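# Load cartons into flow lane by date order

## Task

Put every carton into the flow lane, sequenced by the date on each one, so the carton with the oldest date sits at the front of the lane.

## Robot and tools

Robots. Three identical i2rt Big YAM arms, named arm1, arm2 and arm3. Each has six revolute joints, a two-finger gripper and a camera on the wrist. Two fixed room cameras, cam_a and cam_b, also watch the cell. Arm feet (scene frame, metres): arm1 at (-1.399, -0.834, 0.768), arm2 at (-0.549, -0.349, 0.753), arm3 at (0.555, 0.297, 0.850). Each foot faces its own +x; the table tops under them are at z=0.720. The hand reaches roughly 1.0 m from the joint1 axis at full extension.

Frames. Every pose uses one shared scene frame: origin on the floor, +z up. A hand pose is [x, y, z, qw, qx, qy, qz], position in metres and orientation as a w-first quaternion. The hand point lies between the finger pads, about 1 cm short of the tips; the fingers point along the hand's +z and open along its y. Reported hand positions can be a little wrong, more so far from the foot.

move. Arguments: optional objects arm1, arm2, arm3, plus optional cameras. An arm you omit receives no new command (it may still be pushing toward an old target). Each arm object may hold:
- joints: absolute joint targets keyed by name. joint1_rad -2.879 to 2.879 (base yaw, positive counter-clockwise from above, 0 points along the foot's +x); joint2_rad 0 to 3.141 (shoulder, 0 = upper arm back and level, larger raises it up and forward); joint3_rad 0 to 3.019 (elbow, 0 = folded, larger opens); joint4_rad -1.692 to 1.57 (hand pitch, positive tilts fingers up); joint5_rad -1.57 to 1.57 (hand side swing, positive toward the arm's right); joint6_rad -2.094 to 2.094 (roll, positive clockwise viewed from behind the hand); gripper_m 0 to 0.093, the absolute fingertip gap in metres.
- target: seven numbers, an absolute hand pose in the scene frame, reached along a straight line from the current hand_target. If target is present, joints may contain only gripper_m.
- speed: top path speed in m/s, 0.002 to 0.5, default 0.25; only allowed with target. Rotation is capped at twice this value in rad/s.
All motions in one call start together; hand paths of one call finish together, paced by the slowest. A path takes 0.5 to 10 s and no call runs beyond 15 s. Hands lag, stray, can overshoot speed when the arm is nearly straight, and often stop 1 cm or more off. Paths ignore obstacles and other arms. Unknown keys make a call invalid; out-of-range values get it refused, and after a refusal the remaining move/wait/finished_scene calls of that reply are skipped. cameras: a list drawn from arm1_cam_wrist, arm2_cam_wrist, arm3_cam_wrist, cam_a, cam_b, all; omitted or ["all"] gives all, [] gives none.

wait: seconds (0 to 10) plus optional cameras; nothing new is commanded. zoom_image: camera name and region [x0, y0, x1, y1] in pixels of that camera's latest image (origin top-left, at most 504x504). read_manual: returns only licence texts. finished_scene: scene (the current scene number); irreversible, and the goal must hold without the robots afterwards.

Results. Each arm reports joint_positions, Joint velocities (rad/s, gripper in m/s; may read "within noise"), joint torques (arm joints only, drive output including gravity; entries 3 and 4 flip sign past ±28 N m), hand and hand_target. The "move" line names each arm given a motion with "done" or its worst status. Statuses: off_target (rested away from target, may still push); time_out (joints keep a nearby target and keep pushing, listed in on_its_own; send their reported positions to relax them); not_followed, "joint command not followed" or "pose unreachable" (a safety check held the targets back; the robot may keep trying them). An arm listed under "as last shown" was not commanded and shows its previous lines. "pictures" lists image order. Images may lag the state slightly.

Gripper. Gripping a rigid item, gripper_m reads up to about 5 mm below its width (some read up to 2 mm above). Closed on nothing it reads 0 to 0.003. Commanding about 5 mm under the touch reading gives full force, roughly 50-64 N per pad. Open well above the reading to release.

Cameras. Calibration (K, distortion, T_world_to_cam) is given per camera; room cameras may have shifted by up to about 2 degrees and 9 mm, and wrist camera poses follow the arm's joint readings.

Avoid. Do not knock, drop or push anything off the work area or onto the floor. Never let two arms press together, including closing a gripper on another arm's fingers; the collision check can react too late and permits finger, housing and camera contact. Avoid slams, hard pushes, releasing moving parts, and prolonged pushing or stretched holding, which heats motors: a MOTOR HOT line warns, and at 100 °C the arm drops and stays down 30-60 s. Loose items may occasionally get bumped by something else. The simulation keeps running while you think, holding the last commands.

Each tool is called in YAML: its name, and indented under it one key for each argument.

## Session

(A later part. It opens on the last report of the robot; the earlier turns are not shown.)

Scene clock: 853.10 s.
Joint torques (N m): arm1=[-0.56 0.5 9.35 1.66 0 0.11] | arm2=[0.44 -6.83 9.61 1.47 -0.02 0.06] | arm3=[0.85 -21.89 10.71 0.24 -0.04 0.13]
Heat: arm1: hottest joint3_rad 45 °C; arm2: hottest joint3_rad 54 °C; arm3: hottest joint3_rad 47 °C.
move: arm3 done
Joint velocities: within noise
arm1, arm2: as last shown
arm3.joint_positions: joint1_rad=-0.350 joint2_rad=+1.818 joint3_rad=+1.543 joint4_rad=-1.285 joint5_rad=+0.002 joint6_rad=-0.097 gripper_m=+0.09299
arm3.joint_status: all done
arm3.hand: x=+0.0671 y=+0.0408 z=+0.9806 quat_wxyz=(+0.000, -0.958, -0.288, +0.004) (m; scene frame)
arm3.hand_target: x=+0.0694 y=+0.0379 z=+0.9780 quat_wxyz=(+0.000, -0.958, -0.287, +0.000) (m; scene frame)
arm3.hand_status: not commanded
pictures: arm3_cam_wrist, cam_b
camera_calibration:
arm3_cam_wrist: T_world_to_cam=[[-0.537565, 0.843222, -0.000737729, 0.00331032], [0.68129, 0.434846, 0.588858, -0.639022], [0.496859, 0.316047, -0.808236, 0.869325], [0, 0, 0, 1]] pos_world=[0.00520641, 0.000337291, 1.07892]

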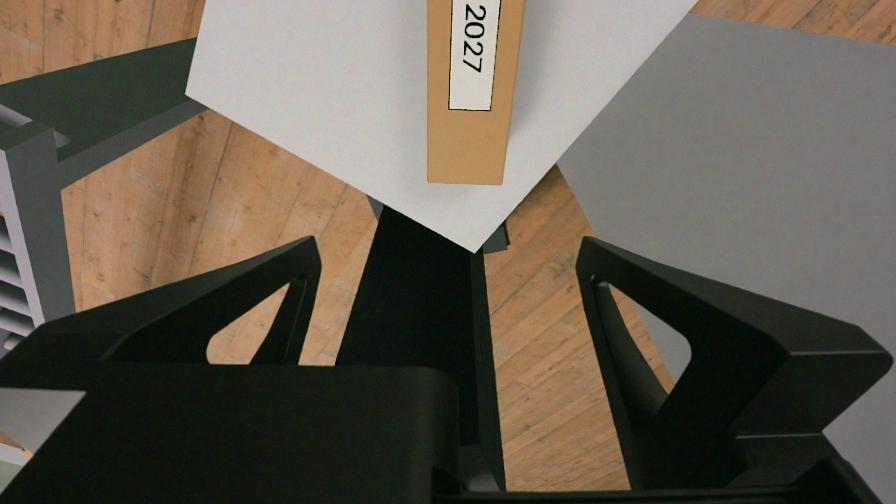

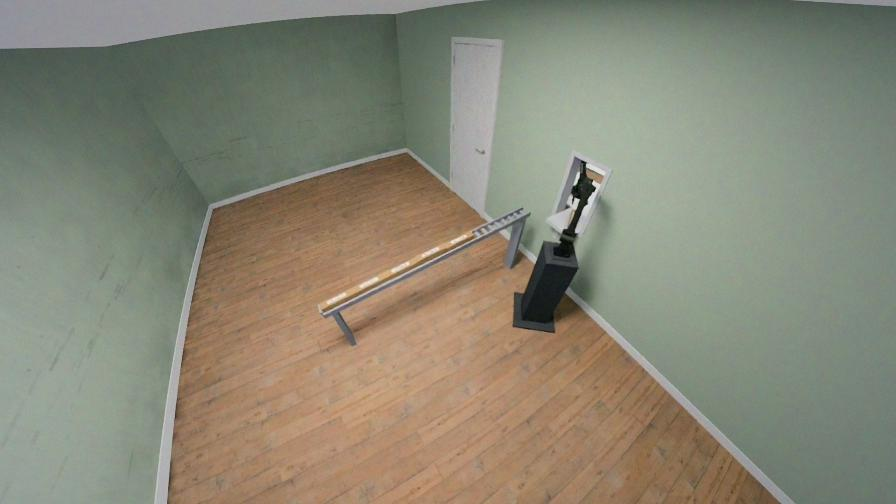

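move:
  arm3: {"target": [-0.020, 0.011, 0.885, -0.0022, -0.9664, -0.2571, 0.0084], "speed": 0.2}
  cameras: []

move:
  arm3: {"target": [-0.011, 0.0165, 0.788, -0.0022, -0.9664, -0.2571, 0.0084], "speed": 0.15}
  cameras: ["arm3_cam_wrist"]

Scene clock: 863.70 s.
Joint torques (N m): arm1=[-0.56 0.44 9.32 1.68 0 0.11] | arm2=[0.44 -6.89 9.62 1.46 -0.02 0.07] | arm3=[-0.85 -24.41 14.31 0.38 -0.01 0.12]
Heat: arm1: hottest joint3_rad 45 °C; arm2: hottest joint3_rad 54 °C; arm3: hottest joint3_rad 46 °C.
move: arm3 off_target
Joint velocities: within noise
arm1, arm2: as last shown
arm3.joint_positions: joint1_rad=-0.364 joint2_rad=+2.098 joint3_rad=+1.720 joint4_rad=-1.192 joint5_rad=+0.002 joint6_rad=-0.065 gripper_m=+0.09299
arm3.joint_status: not commanded
arm3.hand: x=-0.0036 y=+0.0133 z=+0.8859 quat_wxyz=(+0.001, -0.964, -0.266, +0.000) (m; scene frame)
arm3.hand_target: x=-0.0195 y=+0.0113 z=+0.8851 quat_wxyz=(-0.002, -0.966, -0.257, +0.009) (m; scene frame)
arm3.hand_status: off_target (0.017 m and 1.4 deg from the pose sent, 0.133 m and 3.7 deg at the start)
pictures: none
No camera images: "cameras" was empty.

Scene clock: 865.17 s.
Joint torques (N m): arm1=[-0.56 0.44 9.35 1.69 0.01 0.11] | arm2=[0.5 -6.95 9.61 1.47 -0.02 0.07] | arm3=[-0.91 -25.35 9.89 0.77 -0.05 0.12]
Heat: arm1: hottest joint3_rad 45 °C; arm2: hottest joint3_rad 54 °C; arm3: hottest joint3_rad 46 °C.
move: arm3 off_target
Joint velocities: within noise
arm1, arm2: as last shown
arm3.joint_positions: joint1_rad=-0.364 joint2_rad=+2.199 joint3_rad=+1.645 joint4_rad=-0.991 joint5_rad=+0.002 joint6_rad=-0.065 gripper_m=+0.09299
arm3.joint_status: not commanded
arm3.hand: x=-0.0071 y=+0.0114 z=+0.7991 quat_wxyz=(-0.002, -0.964, -0.266, +0.012) (m; scene frame)
arm3.hand_target: x=-0.0108 y=+0.0166 z=+0.7883 quat_wxyz=(-0.002, -0.966, -0.257, +0.009) (m; scene frame)
arm3.hand_status: off_target (0.013 m and 1.1 deg from the pose sent, 0.098 m and 1.4 deg at the start)
pictures: arm3_cam_wrist
camera_calibration:
arm3_cam_wrist: T_world_to_cam=[[-0.498469, 0.866908, -0.000263138, -0.0123496], [0.708116, 0.407339, 0.576755, -0.458755], [0.5001, 0.287308, -0.816917, 0.776098], [0, 0, 0, 1]] pos_world=[-0.0694307, -0.0254041, 0.898594]

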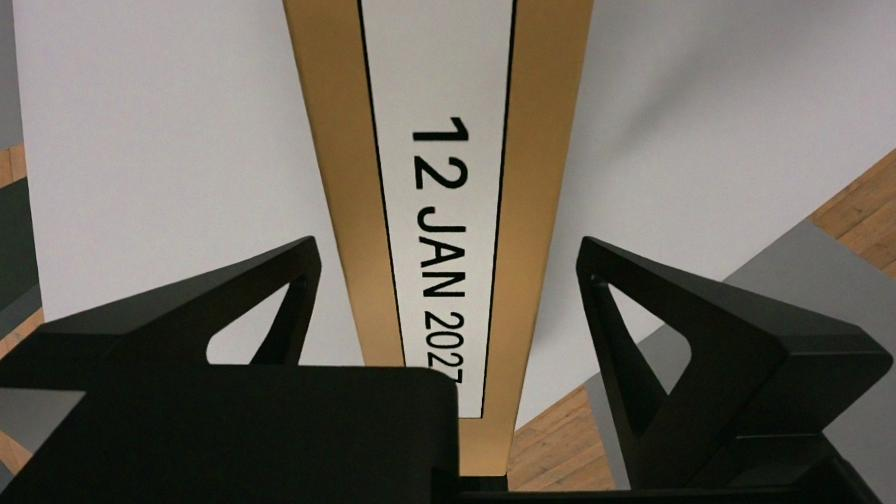

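move:
  arm3: {"joints": {"gripper_m": 0.045}}
  cameras: []

move:
  arm3: {"target": [-0.016, 0.012, 0.935, -0.0022, -0.9664, -0.2571, 0.0084], "speed": 0.2}
  cameras: []

move:
  arm3: {"target": [0.175, 0.108, 0.96, -0.0022, -0.9664, -0.2571, 0.0084], "speed": 0.25}
  cameras: ["arm3_cam_wrist", "cam_b"]

zoom_image:
  camera: "cam_b"
  region: [300, 180, 560, 350]

Scene clock: 869.63 s.
Joint torques (N m): arm1=[-0.62 0.44 9.36 1.69 0 0.11] | arm2=[0.44 -6.95 9.63 1.47 -0.02 0.07] | arm3=[-0.79 -25.17 9.89 0.73 0.02 0.12]
Heat: arm1: hottest joint3_rad 45 °C; arm2: hottest joint3_rad 53 °C; arm3: hottest joint3_rad 46 °C.
move: arm3 off_target
Joint velocities: within noise
arm1, arm2: as last shown
arm3.joint_positions: joint1_rad=-0.364 joint2_rad=+2.199 joint3_rad=+1.645 joint4_rad=-0.991 joint5_rad=+0.000 joint6_rad=-0.065 gripper_m=+0.05809
arm3.joint_status: gripper_m off_target (ended at +0.05813, target +0.04500)
arm3.hand: x=-0.0069 y=+0.0112 z=+0.7991 quat_wxyz=(-0.003, -0.964, -0.266, +0.011) (m; scene frame)
arm3.hand_target: x=-0.0108 y=+0.0166 z=+0.7883 quat_wxyz=(-0.002, -0.966, -0.257, +0.009) (m; scene frame)
arm3.hand_status: not commanded
pictures: none
No camera images: "cameras" was empty.

Scene clock: 871.27 s.
Joint torques (N m): arm1=[-0.62 0.44 9.35 1.66 0 0.11] | arm2=[0.5 -6.95 9.63 1.47 -0.02 0.07] | arm3=[-0.62 -26.81 15.25 -0.05 0.03 0.14]
Heat: arm1: hottest joint3_rad 45 °C; arm2: hottest joint3_rad 53 °C; arm3: hottest joint3_rad 46 °C.
move: arm3 off_target
Joint velocities: within noise
arm1, arm2: as last shown
arm3.joint_positions: joint1_rad=-0.364 joint2_rad=+2.074 joint3_rad=+1.756 joint4_rad=-1.281 joint5_rad=+0.000 joint6_rad=-0.063 gripper_m=+0.05809
arm3.joint_status: not commanded
arm3.hand: x=+0.0022 y=+0.0159 z=+0.9131 quat_wxyz=(+0.003, -0.964, -0.265, -0.015) (m; scene frame)
arm3.hand_target: x=-0.0149 y=+0.0126 z=+0.9353 quat_wxyz=(-0.002, -0.966, -0.257, +0.009) (m; scene frame)
arm3.hand_status: off_target (0.029 m and 2.9 deg from the pose sent, 0.136 m and 1.1 deg at the start)
pictures: none
No camera images: "cameras" was empty.

Scene clock: 872.90 s.
Joint torques (N m): arm1=[-0.56 0.5 9.35 1.68 0 0.11] | arm2=[0.44 -6.83 9.61 1.47 -0.02 0.07] | arm3=[-0.79 -18.08 10.04 0.7 0.03 0.16]
Heat: arm1: hottest joint3_rad 45 °C; arm2: hottest joint3_rad 53 °C; arm3: hottest joint3_rad 46 °C.
move: arm3 off_target
Joint velocities: within noise
arm1, arm2: as last shown
arm3.joint_positions: joint1_rad=-0.364 joint2_rad=+1.541 joint3_rad=+1.098 joint4_rad=-1.141 joint5_rad=+0.000 joint6_rad=-0.063 gripper_m=+0.05809
arm3.joint_status: not commanded
arm3.hand: x=+0.1799 y=+0.1067 z=+0.9508 quat_wxyz=(+0.001, -0.964, -0.265, -0.007) (m; scene frame)
arm3.hand_target: x=+0.1750 y=+0.1080 z=+0.9601 quat_wxyz=(-0.002, -0.966, -0.257, +0.008) (m; scene frame)
arm3.hand_status: off_target (0.010 m and 2.1 deg from the pose sent, 0.201 m and 2.9 deg at the start)
pictures: arm3_cam_wrist, cam_b
camera_calibration:
arm3_cam_wrist: T_world_to_cam=[[-0.49672, 0.867902, -0.0039969, 0.00143803], [0.688101, 0.396614, 0.607631, -0.741944], [0.528949, 0.299072, -0.79421, 0.751079], [0, 0, 0, 1]] pos_world=[0.113964, 0.0683905, 1.04735]

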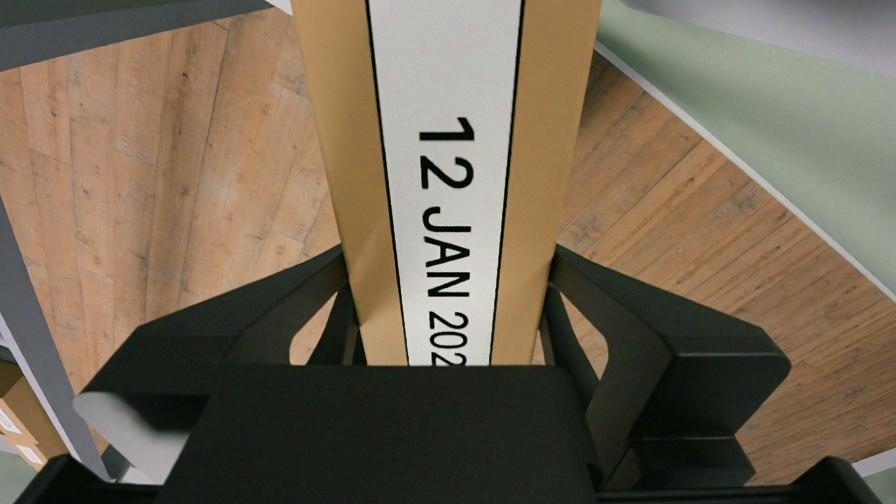

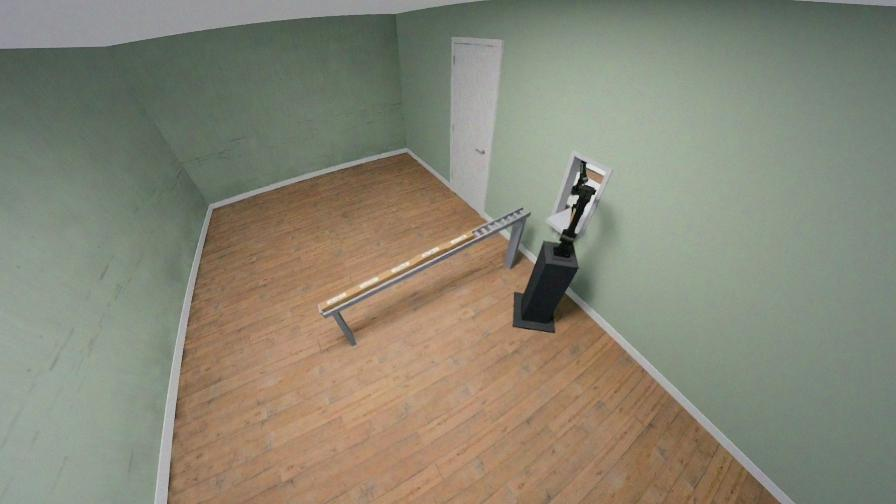

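Scaled by 1.938 from the camera's 896x504 image, which has a finer 1280x720 frame.

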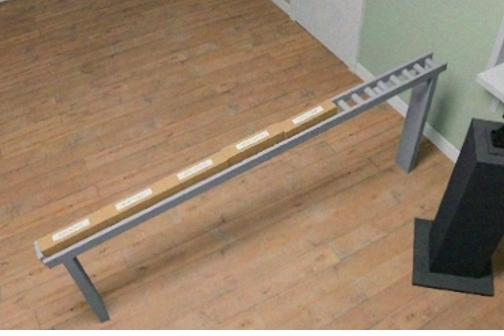

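move:
  arm3: {"joints": {"joint1_rad": 1.021, "joint2_rad": 1.534, "joint3_rad": 1.0856, "joint4_rad": -1.122, "joint5_rad": 0.0, "joint6_rad": -1.297}}
  cameras: []

move:
  arm3: {"target": [0.742, -0.336, 0.86, -0.02, -0.0061, 0.9998, 0.0001], "speed": 0.25}
  cameras: ["arm3_cam_wrist"]

Scene clock: 881.40 s.
Joint torques (N m): arm1=[-0.56 0.44 9.36 1.68 0 0.11] | arm2=[0.5 -6.89 9.62 1.47 -0.02 0.07] | arm3=[0.5 -16.79 10.1 0.27 -0.01 -0.03]
Heat: arm1: hottest joint3_rad 45 °C; arm2: hottest joint3_rad 53 °C; arm3: hottest joint3_rad 46 °C.
move: arm3 done
Joint velocities: within noise
arm1.joint_positions: joint1_rad=+0.217 joint2_rad=+0.596 joint3_rad=+1.195 joint4_rad=-1.207 joint5_rad=+0.002 joint6_rad=-0.007 gripper_m=+0.09391
arm1.joint_status: not commanded
arm1.hand: x=-1.4693 y=-1.0909 z=+1.2404 quat_wxyz=(-0.278, -0.703, -0.541, +0.367) (m; scene frame)
arm1.hand_target: x=-1.4739 y=-1.0918 z=+1.2433 quat_wxyz=(-0.279, -0.708, -0.532, +0.371) (m; scene frame)
arm1.hand_status: not commanded
arm2.joint_positions: joint1_rad=-1.008 joint2_rad=+1.192 joint3_rad=+1.215 joint4_rad=-1.209 joint5_rad=+0.000 joint6_rad=-0.009 gripper_m=+0.09389
arm2.joint_status: not commanded
arm2.hand: x=-0.5608 y=+0.0731 z=+1.0366 quat_wxyz=(-0.133, +0.706, -0.683, -0.129) (m; scene frame)
arm2.hand_target: x=-0.5640 y=+0.0729 z=+1.0269 quat_wxyz=(-0.127, +0.707, -0.684, -0.125) (m; scene frame)
arm2.hand_status: not commanded
arm3.joint_positions: joint1_rad=+1.017 joint2_rad=+1.541 joint3_rad=+1.081 joint4_rad=-1.122 joint5_rad=-0.001 joint6_rad=-1.289 gripper_m=+0.05808
arm3.joint_status: all done
arm3.hand: x=+0.6706 y=-0.1041 z=+0.9460 quat_wxyz=(+0.000, +0.001, -1.000, -0.005) (m; scene frame)
arm3.hand_target: x=+0.6726 y=-0.1055 z=+0.9503 quat_wxyz=(-0.001, +0.006, -1.000, +0.000) (m; scene frame)
arm3.hand_status: not commanded
pictures: none
No camera images: "cameras" was empty.

Scene clock: 883.50 s.
Joint torques (N m): arm1=[-0.62 0.44 9.36 1.68 0 0.11] | arm2=[0.44 -6.89 9.62 1.47 -0.01 0.07] | arm3=[1.14 -27.28 15.01 -0.12 0.09 0.11]
Heat: arm1: hottest joint3_rad 45 °C; arm2: hottest joint3_rad 53 °C; arm3: hottest joint3_rad 46 °C.
move: arm3 off_target
Joint velocities: within noise
arm1, arm2: as last shown
arm3.joint_positions: joint1_rad=+1.023 joint2_rad=+2.210 joint3_rad=+1.802 joint4_rad=-1.211 joint5_rad=+0.037 joint6_rad=-1.289 gripper_m=+0.05808
arm3.joint_status: not commanded
arm3.hand: x=+0.7304 y=-0.3190 z=+0.8470 quat_wxyz=(+0.023, +0.004, -1.000, -0.018) (m; scene frame)
arm3.hand_target: x=+0.7419 y=-0.3350 z=+0.8605 quat_wxyz=(+0.020, +0.006, -1.000, +0.000) (m; scene frame)
arm3.hand_status: off_target (0.024 m and 2.1 deg from the pose sent, 0.257 m and 2.5 deg at the start)
pictures: arm3_cam_wrist
camera_calibration:
arm3_cam_wrist: T_world_to_cam=[[-0.00866265, -0.99924, -0.0380041, -0.279415], [-0.77423, -0.0173502, 0.632666, 0.0258561], [-0.632845, 0.0349045, -0.773491, 1.25153], [0, 0, 0, 1]] pos_world=[0.809626, -0.322438, 0.941074]

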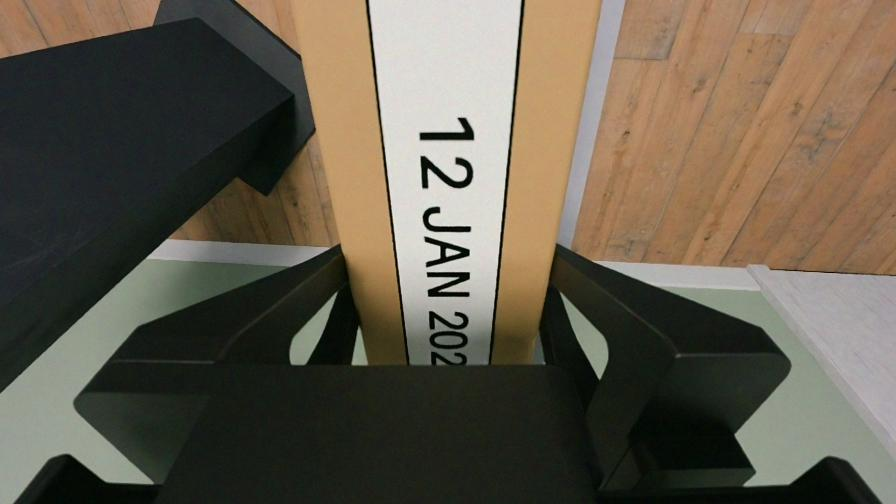

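move:
  cameras: ["arm3_cam_wrist"]

Scene clock: 898.50 s.
Joint torques (N m): arm1=[-0.56 0.38 9.35 1.68 0 0.11] | arm2=[0.44 -6.89 9.62 1.48 -0.02 0.07] | arm3=[1.03 -27.11 14.97 -0.21 0.09 0.1]
Heat: arm1: hottest joint3_rad 45 °C; arm2: hottest joint3_rad 52 °C; arm3: hottest joint3_rad 48 °C.
Joint velocities: within noise
arm1.joint_positions: joint1_rad=+0.217 joint2_rad=+0.596 joint3_rad=+1.195 joint4_rad=-1.207 joint5_rad=+0.002 joint6_rad=-0.007 gripper_m=+0.09391
arm1.joint_status: not commanded
arm1.hand: x=-1.4693 y=-1.0909 z=+1.2404 quat_wxyz=(-0.278, -0.703, -0.541, +0.367) (m; scene frame)
arm1.hand_target: x=-1.4739 y=-1.0918 z=+1.2433 quat_wxyz=(-0.279, -0.708, -0.532, +0.371) (m; scene frame)
arm1.hand_status: not commanded
arm2.joint_positions: joint1_rad=-1.008 joint2_rad=+1.192 joint3_rad=+1.215 joint4_rad=-1.209 joint5_rad=+0.000 joint6_rad=-0.009 gripper_m=+0.09389
arm2.joint_status: not commanded
arm2.hand: x=-0.5608 y=+0.0731 z=+1.0366 quat_wxyz=(-0.133, +0.706, -0.683, -0.129) (m; scene frame)
arm2.hand_target: x=-0.5640 y=+0.0729 z=+1.0269 quat_wxyz=(-0.127, +0.707, -0.684, -0.125) (m; scene frame)
arm2.hand_status: not commanded
arm3.joint_positions: joint1_rad=+1.023 joint2_rad=+2.210 joint3_rad=+1.802 joint4_rad=-1.211 joint5_rad=+0.037 joint6_rad=-1.289 gripper_m=+0.05808
arm3.joint_status: not commanded
arm3.hand: x=+0.7304 y=-0.3189 z=+0.8470 quat_wxyz=(+0.024, +0.004, -1.000, -0.018) (m; scene frame)
arm3.hand_target: x=+0.7419 y=-0.3350 z=+0.8605 quat_wxyz=(+0.020, +0.006, -1.000, +0.000) (m; scene frame)
arm3.hand_status: off_target (0.024 m and 2.1 deg from the pose sent, 0.257 m and 2.5 deg at the start)
pictures: arm3_cam_wrist
camera_calibration:
arm3_cam_wrist: T_world_to_cam=[[-0.00861833, -0.999224, -0.0384226, -0.278952], [-0.774185, -0.017652, 0.632714, 0.0256793], [-0.632901, 0.0351991, -0.773432, 1.25162], [0, 0, 0, 1]] pos_world=[0.809626, -0.322339, 0.941074]

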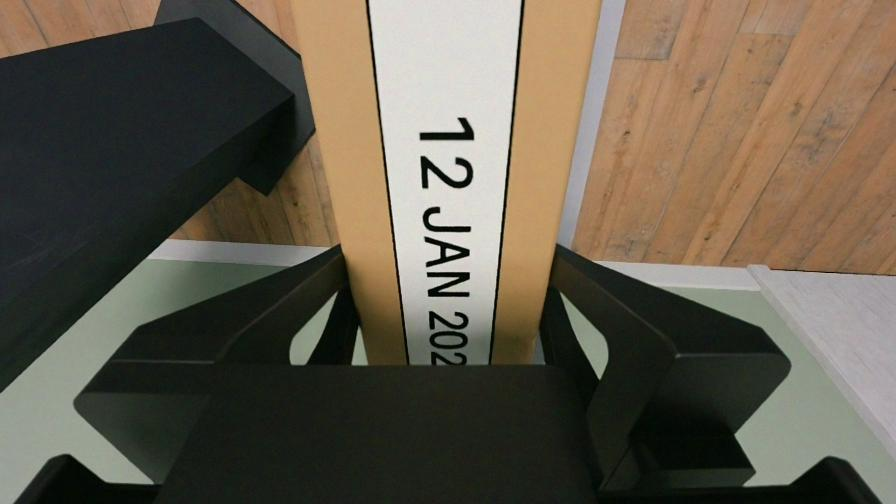

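move:
  arm3: {"target": [0.752, -0.340, 0.79, -0.02, -0.0061, 0.9998, 0.0001], "speed": 0.15}
  cameras: ["arm3_cam_wrist", "cam_b"]

Scene clock: 903.20 s.
Joint torques (N m): arm1=[-0.56 0.5 9.35 1.69 0 0.11] | arm2=[0.5 -6.95 9.62 1.47 -0.02 0.07] | arm3=[0.79 -27.75 13.15 0.51 -0.17 0.1]
Heat: arm1: hottest joint3_rad 45 °C; arm2: hottest joint3_rad 52 °C; arm3: hottest joint3_rad 48 °C.
move: arm3 off_target
Joint velocities: within noise
arm1, arm2: as last shown
arm3.joint_positions: joint1_rad=+1.039 joint2_rad=+2.311 joint3_rad=+1.805 joint4_rad=-1.116 joint5_rad=+0.044 joint6_rad=-1.275 gripper_m=+0.05808
arm3.joint_status: not commanded
arm3.hand: x=+0.7413 y=-0.3240 z=+0.7840 quat_wxyz=(+0.028, +0.005, -0.999, -0.018) (m; scene frame)
arm3.hand_target: x=+0.7519 y=-0.3392 z=+0.7903 quat_wxyz=(+0.020, +0.006, -1.000, +0.000) (m; scene frame)
arm3.hand_status: off_target (0.020 m and 2.2 deg from the pose sent, 0.064 m and 2.1 deg at the start)
pictures: arm3_cam_wrist, cam_b
camera_calibration:
arm3_cam_wrist: T_world_to_cam=[[-0.00705889, -0.999255, -0.0379445, -0.287908], [-0.768924, -0.0188352, 0.639063, 0.0646713], [-0.639301, 0.0336875, -0.768218, 1.21012], [0, 0, 0, 1]] pos_world=[0.821329, -0.327241, 0.877386]

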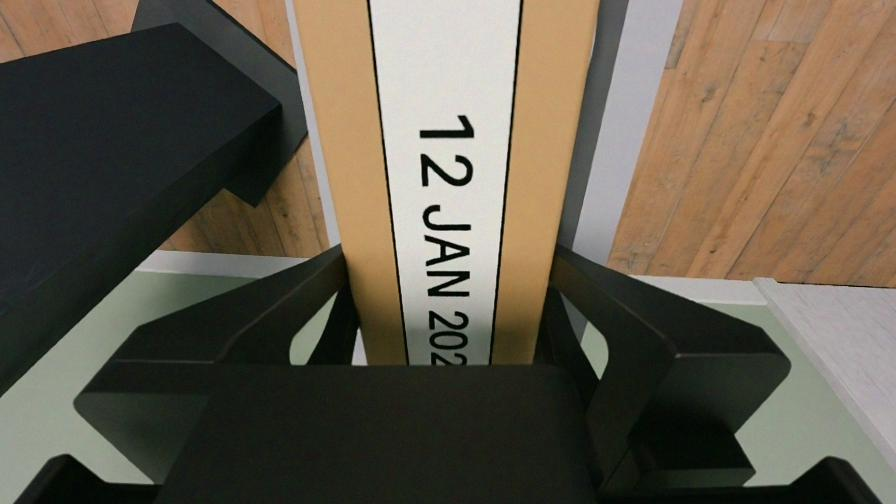

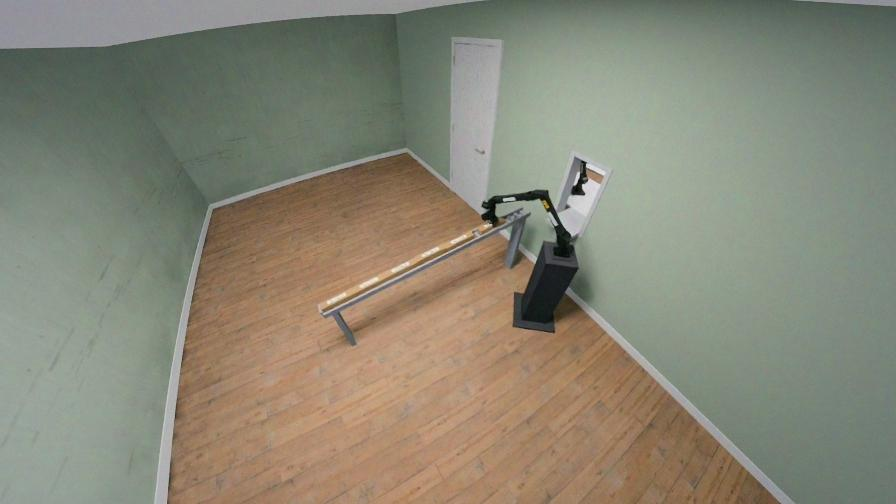

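move:
  arm3: {"target": [0.752, -0.352, 0.775, -0.02, -0.0061, 0.9997, -0.012], "speed": 0.12}
  cameras: ["arm3_cam_wrist"]

move:
  arm3: {"target": [0.752, -0.352, 0.760, -0.02, -0.0061, 0.9997, -0.012], "speed": 0.1}
  cameras: ["arm3_cam_wrist"]

Scene clock: 913.97 s.
Joint torques (N m): arm1=[-0.62 0.5 9.35 1.68 0 0.11] | arm2=[0.44 -6.95 9.63 1.47 -0.01 0.07] | arm3=[0.5 -25.52 13.83 0.88 -0.1 0]
Heat: arm1: hottest joint3_rad 45 °C; arm2: hottest joint3_rad 52 °C; arm3: hottest joint3_rad 48 °C.
move: arm3 off_target
Joint velocities: within noise
arm1, arm2: as last shown
arm3.joint_positions: joint1_rad=+1.039 joint2_rad=+2.319 joint3_rad=+1.819 joint4_rad=-1.088 joint5_rad=+0.050 joint6_rad=-1.272 gripper_m=+0.05808
arm3.joint_status: not commanded
arm3.hand: x=+0.7438 y=-0.3351 z=+0.7834 quat_wxyz=(+0.025, +0.003, -1.000, -0.001) (m; scene frame)
arm3.hand_target: x=+0.7518 y=-0.3509 z=+0.7755 quat_wxyz=(+0.020, +0.006, -1.000, +0.012) (m; scene frame)
arm3.hand_status: off_target (0.021 m and 1.6 deg from the pose sent, 0.031 m and 3.5 deg at the start)
pictures: arm3_cam_wrist
camera_calibration:
arm3_cam_wrist: T_world_to_cam=[[-0.010258, -0.999941, -0.00356583, -0.323731], [-0.772191, 0.0056559, 0.635365, 0.0803318], [-0.635308, 0.00927111, -0.772203, 1.20369], [0, 0, 0, 1]] pos_world=[0.823426, -0.335326, 0.877301]

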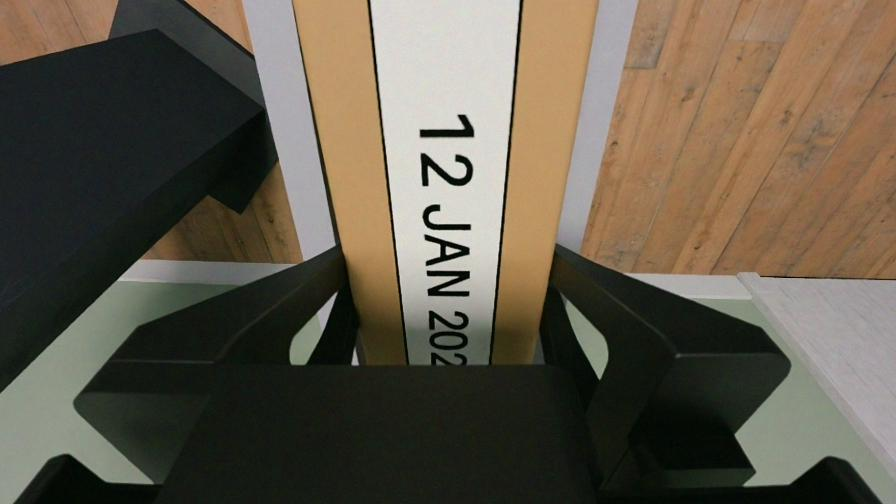

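Scene clock: 914.93 s.
Joint torques (N m): arm1=[-0.62 0.44 9.35 1.68 0 0.11] | arm2=[0.44 -6.89 9.62 1.47 -0.02 0.07] | arm3=[0.38 -24.29 13.31 1.18 -0.23 -0.07]
Heat: arm1: hottest joint3_rad 45 °C; arm2: hottest joint3_rad 52 °C; arm3: hottest joint3_rad 48 °C.
move: arm3 off_target
Joint velocities: within noise
arm1, arm2: as last shown
arm3.joint_positions: joint1_rad=+1.039 joint2_rad=+2.322 joint3_rad=+1.819 joint4_rad=-1.070 joint5_rad=+0.053 joint6_rad=-1.264 gripper_m=+0.05808
arm3.joint_status: not commanded
arm3.hand: x=+0.7444 y=-0.3389 z=+0.7815 quat_wxyz=(+0.025, -0.001, -1.000, +0.007) (m; scene frame)
arm3.hand_target: x=+0.7516 y=-0.3503 z=+0.7605 quat_wxyz=(+0.020, +0.006, -1.000, +0.012) (m; scene frame)
arm3.hand_status: off_target (0.026 m and 1.1 deg from the pose sent, 0.030 m and 1.6 deg at the start)
pictures: arm3_cam_wrist
camera_calibration:
arm3_cam_wrist: T_world_to_cam=[[-0.0178728, -0.999768, 0.0120141, -0.334025], [-0.772905, 0.0214379, 0.63416, 0.0888388], [-0.63427, 0.00204846, -0.773109, 1.2], [0, 0, 0, 1]] pos_world=[0.82382, -0.33831, 0.875408]

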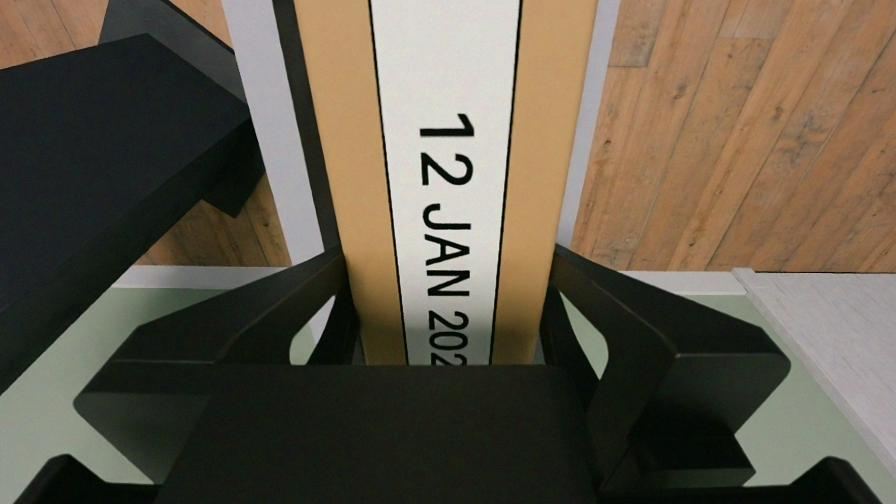

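move:
  arm3: {"target": [0.752, -0.339, 0.752, -0.02, -0.0081, 0.9997, -0.004], "speed": 0.1}
  cameras: ["arm3_cam_wrist"]

move:
  arm3: {"target": [0.752, -0.339, 0.738, -0.02, -0.0081, 0.9997, -0.004], "speed": 0.1}
  cameras: ["arm3_cam_wrist"]

Scene clock: 918.80 s.
Joint torques (N m): arm1=[-0.56 0.44 9.33 1.69 0 0.11] | arm2=[0.44 -6.89 9.62 1.47 -0.02 0.07] | arm3=[0.67 -25 9.55 1.5 -0.4 -0.09]
Heat: arm1: hottest joint3_rad 45 °C; arm2: hottest joint3_rad 52 °C; arm3: hottest joint3_rad 48 °C.
move: arm3 off_target
Joint velocities: within noise
arm1, arm2: as last shown
arm3.joint_positions: joint1_rad=+1.041 joint2_rad=+2.322 joint3_rad=+1.819 joint4_rad=-1.060 joint5_rad=+0.053 joint6_rad=-1.261 gripper_m=+0.05808
arm3.joint_status: not commanded
arm3.hand: x=+0.7463 y=-0.3407 z=+0.7815 quat_wxyz=(+0.023, -0.002, -1.000, +0.011) (m; scene frame)
arm3.hand_target: x=+0.7516 y=-0.3376 z=+0.7527 quat_wxyz=(+0.020, +0.008, -1.000, +0.004) (m; scene frame)
arm3.hand_status: off_target (0.030 m and 1.5 deg from the pose sent, 0.031 m and 1.2 deg at the start)
pictures: arm3_cam_wrist
camera_calibration:
arm3_cam_wrist: T_world_to_cam=[[-0.019456, -0.999585, 0.021249, -0.341809], [-0.774715, 0.028507, 0.631667, 0.0961237], [-0.632011, -0.00417219, -0.774948, 1.19887], [0, 0, 0, 1]] pos_world=[0.825519, -0.339405, 0.87561]

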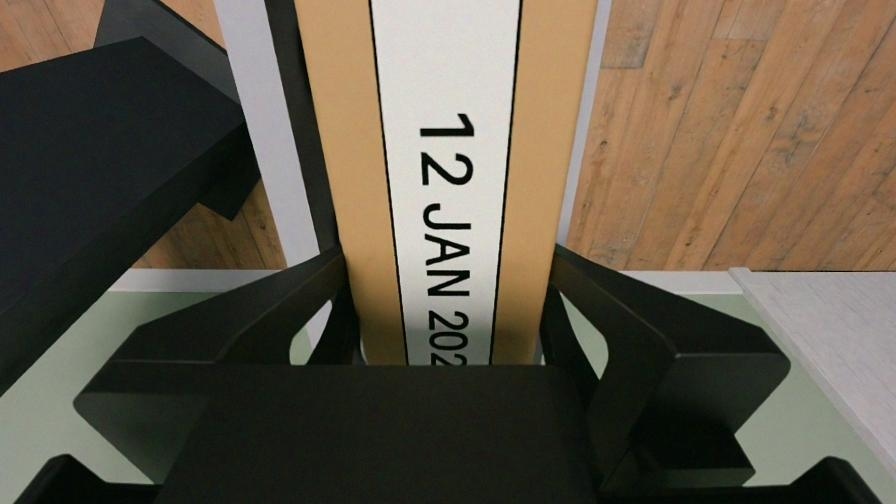

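Scene clock: 919.77 s.
Joint torques (N m): arm1=[-0.67 0.44 9.35 1.69 0 0.11] | arm2=[0.56 -6.95 9.62 1.47 -0.02 0.06] | arm3=[0.44 -23.59 9.18 1.81 -0.4 -0.13]
Heat: arm1: hottest joint3_rad 45 °C; arm2: hottest joint3_rad 52 °C; arm3: hottest joint3_rad 48 °C.
move: arm3 off_target
Joint velocities: within noise
arm1, arm2: as last shown
arm3.joint_positions: joint1_rad=+1.042 joint2_rad=+2.324 joint3_rad=+1.815 joint4_rad=-1.046 joint5_rad=+0.053 joint6_rad=-1.257 gripper_m=+0.05808
arm3.joint_status: not commanded
arm3.hand: x=+0.7481 y=-0.3421 z=+0.7793 quat_wxyz=(+0.022, -0.003, -1.000, +0.016) (m; scene frame)
arm3.hand_target: x=+0.7510 y=-0.3365 z=+0.7395 quat_wxyz=(+0.020, +0.008, -1.000, +0.004) (m; scene frame)
arm3.hand_status: off_target (0.042 m and 1.9 deg from the pose sent, 0.044 m and 1.5 deg at the start)
pictures: arm3_cam_wrist
camera_calibration:
arm3_cam_wrist: T_world_to_cam=[[-0.0218997, -0.999307, 0.0300982, -0.347946], [-0.776433, 0.0359656, 0.629173, 0.104698], [-0.62982, -0.00959053, -0.776682, 1.19613], [0, 0, 0, 1]] pos_world=[0.827016, -0.339999, 0.873611]

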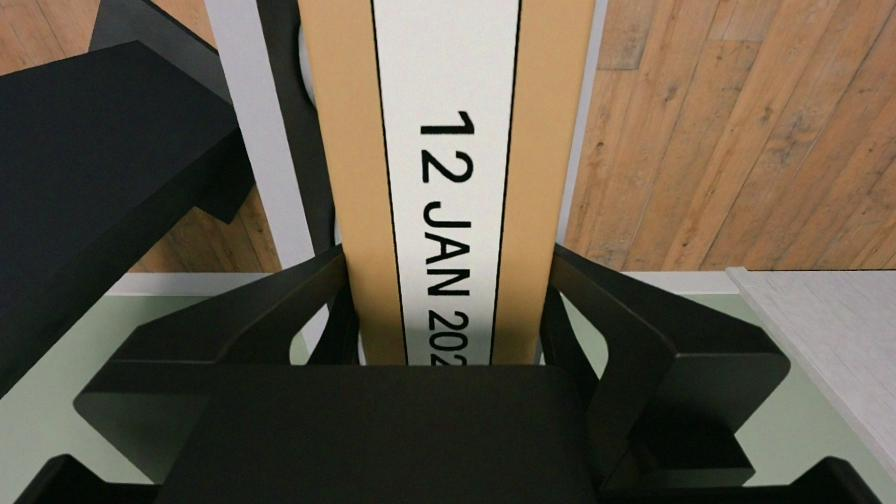

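move:
  arm3: {"target": [0.752, -0.316, 0.800, -0.02, -0.0081, 0.9997, -0.004], "speed": 0.1}
  cameras: ["arm3_cam_wrist"]

move:
  arm3: {"target": [0.752, -0.345, 0.780, -0.02, -0.0081, 0.9997, -0.006], "speed": 0.1}
  cameras: ["arm3_cam_wrist"]

Scene clock: 932.93 s.
Joint torques (N m): arm1=[-0.56 0.44 9.36 1.69 0 0.11] | arm2=[0.44 -6.95 9.62 1.47 -0.02 0.07] | arm3=[1.03 -30.86 8.75 -0.23 -0.2 0.04]
Heat: arm1: hottest joint3_rad 45 °C; arm2: hottest joint3_rad 52 °C; arm3: hottest joint3_rad 48 °C.
move: arm3 off_target
Joint velocities: within noise
arm1, arm2: as last shown
arm3.joint_positions: joint1_rad=+1.045 joint2_rad=+2.281 joint3_rad=+1.743 joint4_rad=-1.050 joint5_rad=+0.048 joint6_rad=-1.264 gripper_m=+0.05808
arm3.joint_status: not commanded
arm3.hand: x=+0.7435 y=-0.3184 z=+0.7826 quat_wxyz=(+0.024, +0.002, -1.000, -0.001) (m; scene frame)
arm3.hand_target: x=+0.7520 y=-0.3161 z=+0.7997 quat_wxyz=(+0.020, +0.008, -1.000, +0.004) (m; scene frame)
arm3.hand_status: off_target (0.020 m and 1.0 deg from the pose sent, 0.033 m and 1.9 deg at the start)
pictures: arm3_cam_wrist
camera_calibration:
arm3_cam_wrist: T_world_to_cam=[[-0.0114845, -0.999928, -0.00336717, -0.306299], [-0.773442, 0.0067489, 0.633831, 0.0830206], [-0.633763, 0.00988357, -0.773464, 1.20271], [0, 0, 0, 1]] pos_world=[0.822924, -0.318724, 0.876598]

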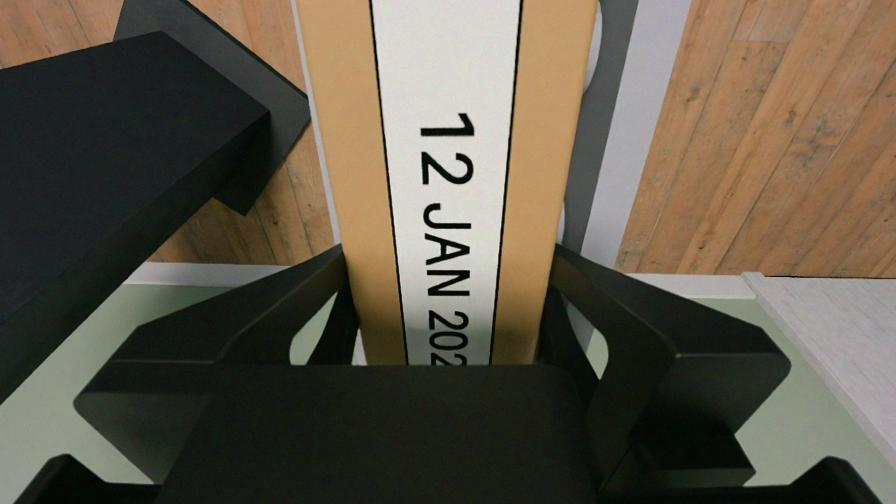

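Scene clock: 934.07 s.
Joint torques (N m): arm1=[-0.5 0.32 9.35 1.69 0 0.11] | arm2=[0.5 -6.89 9.62 1.47 -0.02 0.07] | arm3=[0.21 -26.4 13.93 0.08 -0.14 -0.08]
Heat: arm1: hottest joint3_rad 45 °C; arm2: hottest joint3_rad 52 °C; arm3: hottest joint3_rad 48 °C.
move: arm3 off_target
Joint velocities: within noise
arm1, arm2: as last shown
arm3.joint_positions: joint1_rad=+1.045 joint2_rad=+2.311 joint3_rad=+1.800 joint4_rad=-1.076 joint5_rad=+0.047 joint6_rad=-1.264 gripper_m=+0.05808
arm3.joint_status: not commanded
arm3.hand: x=+0.7475 y=-0.3303 z=+0.7822 quat_wxyz=(+0.024, +0.002, -1.000, +0.000) (m; scene frame)
arm3.hand_target: x=+0.7519 y=-0.3442 z=+0.7802 quat_wxyz=(+0.020, +0.008, -1.000, +0.006) (m; scene frame)
arm3.hand_status: off_target (0.016 m and 1.1 deg from the pose sent, 0.028 m and 1.2 deg at the start)
pictures: arm3_cam_wrist
camera_calibration:
arm3_cam_wrist: T_world_to_cam=[[-0.011466, -0.99993, -0.0028788, -0.318598], [-0.774075, 0.00705364, 0.633054, 0.0876132], [-0.632989, 0.00948703, -0.774102, 1.20485], [0, 0, 0, 1]] pos_world=[0.826824, -0.330624, 0.876297]

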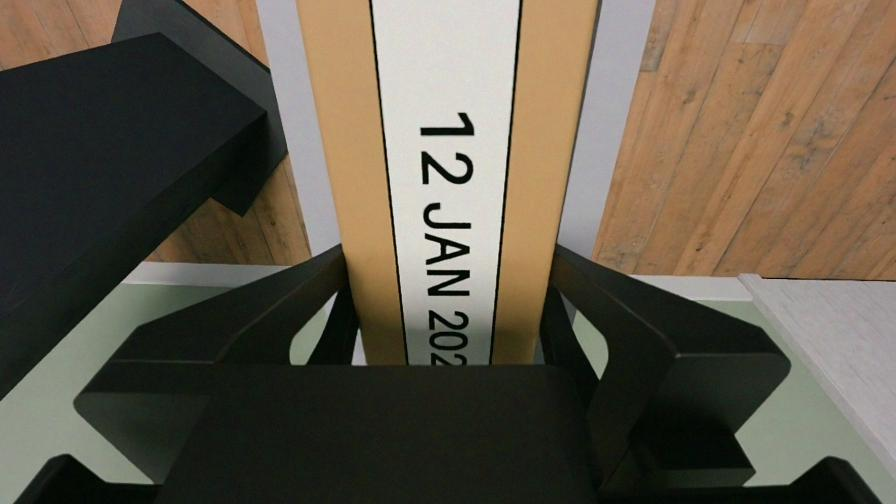

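move:
  arm3: {"target": [0.752, -0.344, 0.762, -0.02, -0.0081, 0.9997, -0.004], "speed": 0.1}
  cameras: ["arm3_cam_wrist"]

move:
  arm3: {"target": [0.752, -0.342, 0.745, -0.02, -0.0081, 0.9998, -0.002], "speed": 0.1}
  cameras: ["arm3_cam_wrist"]

Scene clock: 938.43 s.
Joint torques (N m): arm1=[-0.56 0.44 9.32 1.69 0 0.11] | arm2=[0.44 -6.95 9.63 1.47 -0.02 0.07] | arm3=[0.21 -24.53 13.24 0.99 -0.19 -0.09]
Heat: arm1: hottest joint3_rad 45 °C; arm2: hottest joint3_rad 52 °C; arm3: hottest joint3_rad 47 °C.
move: arm3 off_target
Joint velocities: within noise
arm1.joint_positions: joint1_rad=+0.217 joint2_rad=+0.596 joint3_rad=+1.195 joint4_rad=-1.207 joint5_rad=+0.002 joint6_rad=-0.007 gripper_m=+0.09391
arm1.joint_status: not commanded
arm1.hand: x=-1.4693 y=-1.0909 z=+1.2404 quat_wxyz=(-0.278, -0.703, -0.541, +0.367) (m; scene frame)
arm1.hand_target: x=-1.4739 y=-1.0918 z=+1.2433 quat_wxyz=(-0.279, -0.708, -0.532, +0.371) (m; scene frame)
arm1.hand_status: not commanded
arm2.joint_positions: joint1_rad=-1.008 joint2_rad=+1.192 joint3_rad=+1.215 joint4_rad=-1.209 joint5_rad=+0.000 joint6_rad=-0.009 gripper_m=+0.09389
arm2.joint_status: not commanded
arm2.hand: x=-0.5608 y=+0.0731 z=+1.0366 quat_wxyz=(-0.133, +0.706, -0.683, -0.129) (m; scene frame)
arm2.hand_target: x=-0.5640 y=+0.0729 z=+1.0269 quat_wxyz=(-0.127, +0.707, -0.684, -0.125) (m; scene frame)
arm2.hand_status: not commanded
arm3.joint_positions: joint1_rad=+1.045 joint2_rad=+2.315 joint3_rad=+1.801 joint4_rad=-1.075 joint5_rad=+0.047 joint6_rad=-1.264 gripper_m=+0.05808
arm3.joint_status: not commanded
arm3.hand: x=+0.7473 y=-0.3299 z=+0.7799 quat_wxyz=(+0.024, +0.002, -1.000, -0.002) (m; scene frame)
arm3.hand_target: x=+0.7516 y=-0.3425 z=+0.7623 quat_wxyz=(+0.020, +0.008, -1.000, +0.004) (m; scene frame)
arm3.hand_status: off_target (0.023 m and 1.1 deg from the pose sent, 0.025 m and 0.9 deg at the start)
pictures: arm3_cam_wrist
camera_calibration:
arm3_cam_wrist: T_world_to_cam=[[-0.0114866, -0.99992, -0.00528543, -0.316283], [-0.773314, 0.00553223, 0.633999, 0.0870956], [-0.633919, 0.0113698, -0.773316, 1.20363], [0, 0, 0, 1]] pos_world=[0.826724, -0.330425, 0.873897]

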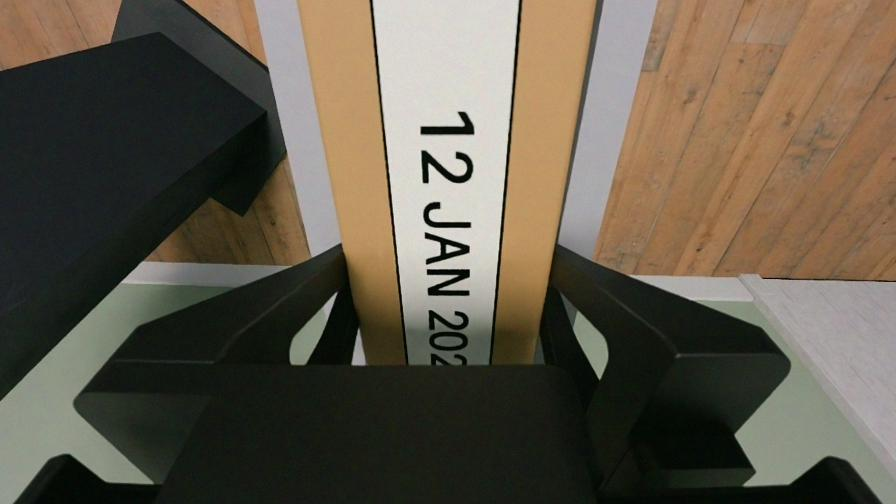

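Scene clock: 939.40 s.
Joint torques (N m): arm1=[-0.62 0.44 9.35 1.68 0 0.11] | arm2=[0.44 -6.89 9.62 1.47 -0.02 0.07] | arm3=[0.03 -22.95 12.19 1.35 -0.29 -0.11]
Heat: arm1: hottest joint3_rad 45 °C; arm2: hottest joint3_rad 52 °C; arm3: hottest joint3_rad 47 °C.
move: arm3 off_target
Joint velocities: within noise
arm1, arm2: as last shown
arm3.joint_positions: joint1_rad=+1.045 joint2_rad=+2.317 joint3_rad=+1.801 joint4_rad=-1.056 joint5_rad=+0.049 joint6_rad=-1.260 gripper_m=+0.05808
arm3.joint_status: not commanded
arm3.hand: x=+0.7484 y=-0.3340 z=+0.7784 quat_wxyz=(+0.023, +0.000, -1.000, +0.006) (m; scene frame)
arm3.hand_target: x=+0.7513 y=-0.3395 z=+0.7459 quat_wxyz=(+0.020, +0.008, -1.000, +0.002) (m; scene frame)
arm3.hand_status: off_target (0.035 m and 1.1 deg from the pose sent, 0.037 m and 0.9 deg at the start)
pictures: arm3_cam_wrist
camera_calibration:
arm3_cam_wrist: T_world_to_cam=[[-0.0152491, -0.999824, 0.0109648, -0.330106], [-0.775552, 0.0187486, 0.631005, 0.0973395], [-0.631099, 0.00111849, -0.775701, 1.19944], [0, 0, 0, 1]] pos_world=[0.827421, -0.333214, 0.872602]

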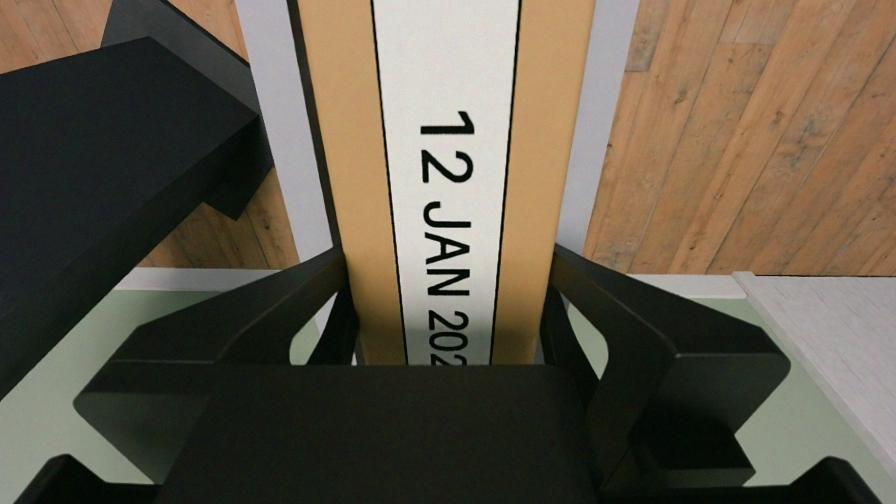

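move:
  arm3: {"target": [0.752, -0.330, 0.728, -0.02, -0.0081, 0.9998, 0.004], "speed": 0.1}
  cameras: ["arm3_cam_wrist"]

move:
  arm3: {"target": [0.752, -0.328, 0.712, -0.02, -0.0081, 0.9998, 0.004], "speed": 0.1}
  cameras: ["arm3_cam_wrist"]

Scene clock: 943.43 s.
Joint torques (N m): arm1=[-0.56 0.44 9.35 1.68 0 0.11] | arm2=[0.5 -6.83 9.63 1.47 -0.02 0.07] | arm3=[0.21 -22.95 8.36 1.8 -0.38 -0.14]
Heat: arm1: hottest joint3_rad 45 °C; arm2: hottest joint3_rad 52 °C; arm3: hottest joint3_rad 47 °C.
move: arm3 off_target
Joint velocities: within noise
arm1, arm2: as last shown
arm3.joint_positions: joint1_rad=+1.047 joint2_rad=+2.317 joint3_rad=+1.799 joint4_rad=-1.034 joint5_rad=+0.048 joint6_rad=-1.253 gripper_m=+0.05808
arm3.joint_status: not commanded
arm3.hand: x=+0.7509 y=-0.3381 z=+0.7778 quat_wxyz=(+0.019, -0.003, -1.000, +0.016) (m; scene frame)
arm3.hand_target: x=+0.7508 y=-0.3268 z=+0.7302 quat_wxyz=(+0.020, +0.008, -1.000, -0.004) (m; scene frame)
arm3.hand_status: off_target (0.050 m and 2.6 deg from the pose sent, 0.051 m and 1.5 deg at the start)
pictures: arm3_cam_wrist
camera_calibration:
arm3_cam_wrist: T_world_to_cam=[[-0.0207659, -0.999324, 0.0303415, -0.344928], [-0.780132, 0.035176, 0.624626, 0.113741], [-0.625271, -0.0106994, -0.780334, 1.19587], [0, 0, 0, 1]] pos_world=[0.829315, -0.335901, 0.872602]

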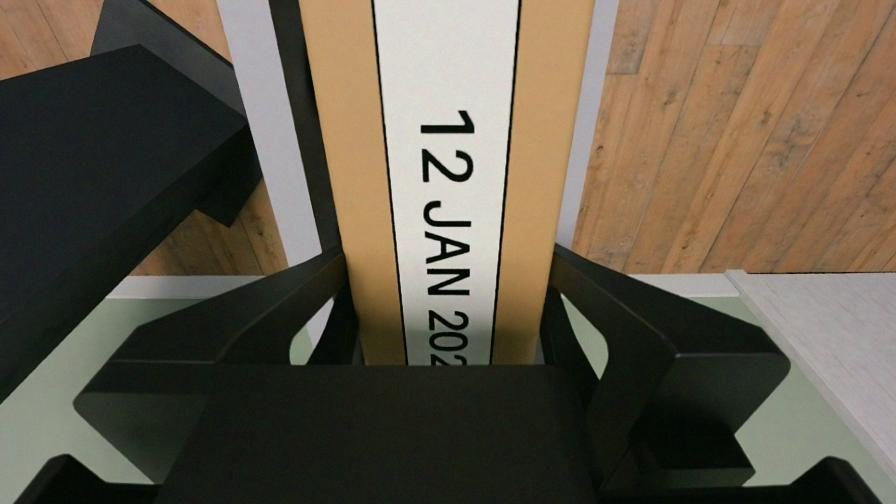

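Scene clock: 944.40 s.
Joint torques (N m): arm1=[-0.56 0.5 9.36 1.68 0 0.11] | arm2=[0.5 -6.95 9.62 1.47 -0.01 0.07] | arm3=[-0.26 -21.3 7.49 2.39 -0.19 -0.18]
Heat: arm1: hottest joint3_rad 45 °C; arm2: hottest joint3_rad 52 °C; arm3: hottest joint3_rad 47 °C.
move: arm3 off_target
Joint velocities: within noise
arm1, arm2: as last shown
arm3.joint_positions: joint1_rad=+1.055 joint2_rad=+2.317 joint3_rad=+1.792 joint4_rad=-1.017 joint5_rad=+0.042 joint6_rad=-1.247 gripper_m=+0.05809
arm3.joint_status: not commanded
arm3.hand: x=+0.7573 y=-0.3374 z=+0.7757 quat_wxyz=(+0.014, -0.002, -1.000, +0.020) (m; scene frame)
arm3.hand_target: x=+0.7505 y=-0.3231 z=+0.7158 quat_wxyz=(+0.020, +0.008, -1.000, -0.004) (m; scene frame)
arm3.hand_status: off_target (0.065 m and 3.1 deg from the pose sent, 0.067 m and 2.6 deg at the start)
pictures: arm3_cam_wrist
camera_calibration:
arm3_cam_wrist: T_world_to_cam=[[-0.0194054, -0.99907, 0.038504, -0.351328], [-0.785494, 0.0390606, 0.617635, 0.130859], [-0.618565, -0.0182592, -0.785522, 1.19461], [0, 0, 0, 1]] pos_world=[0.834914, -0.334301, 0.871095]

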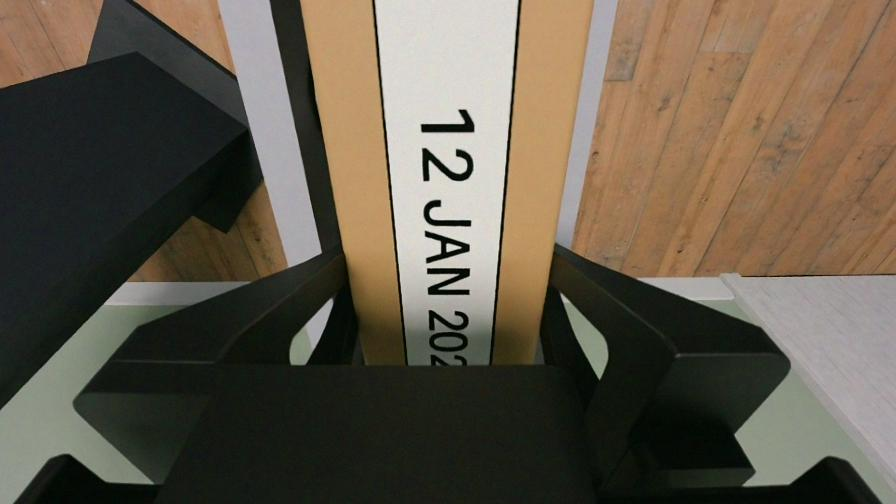

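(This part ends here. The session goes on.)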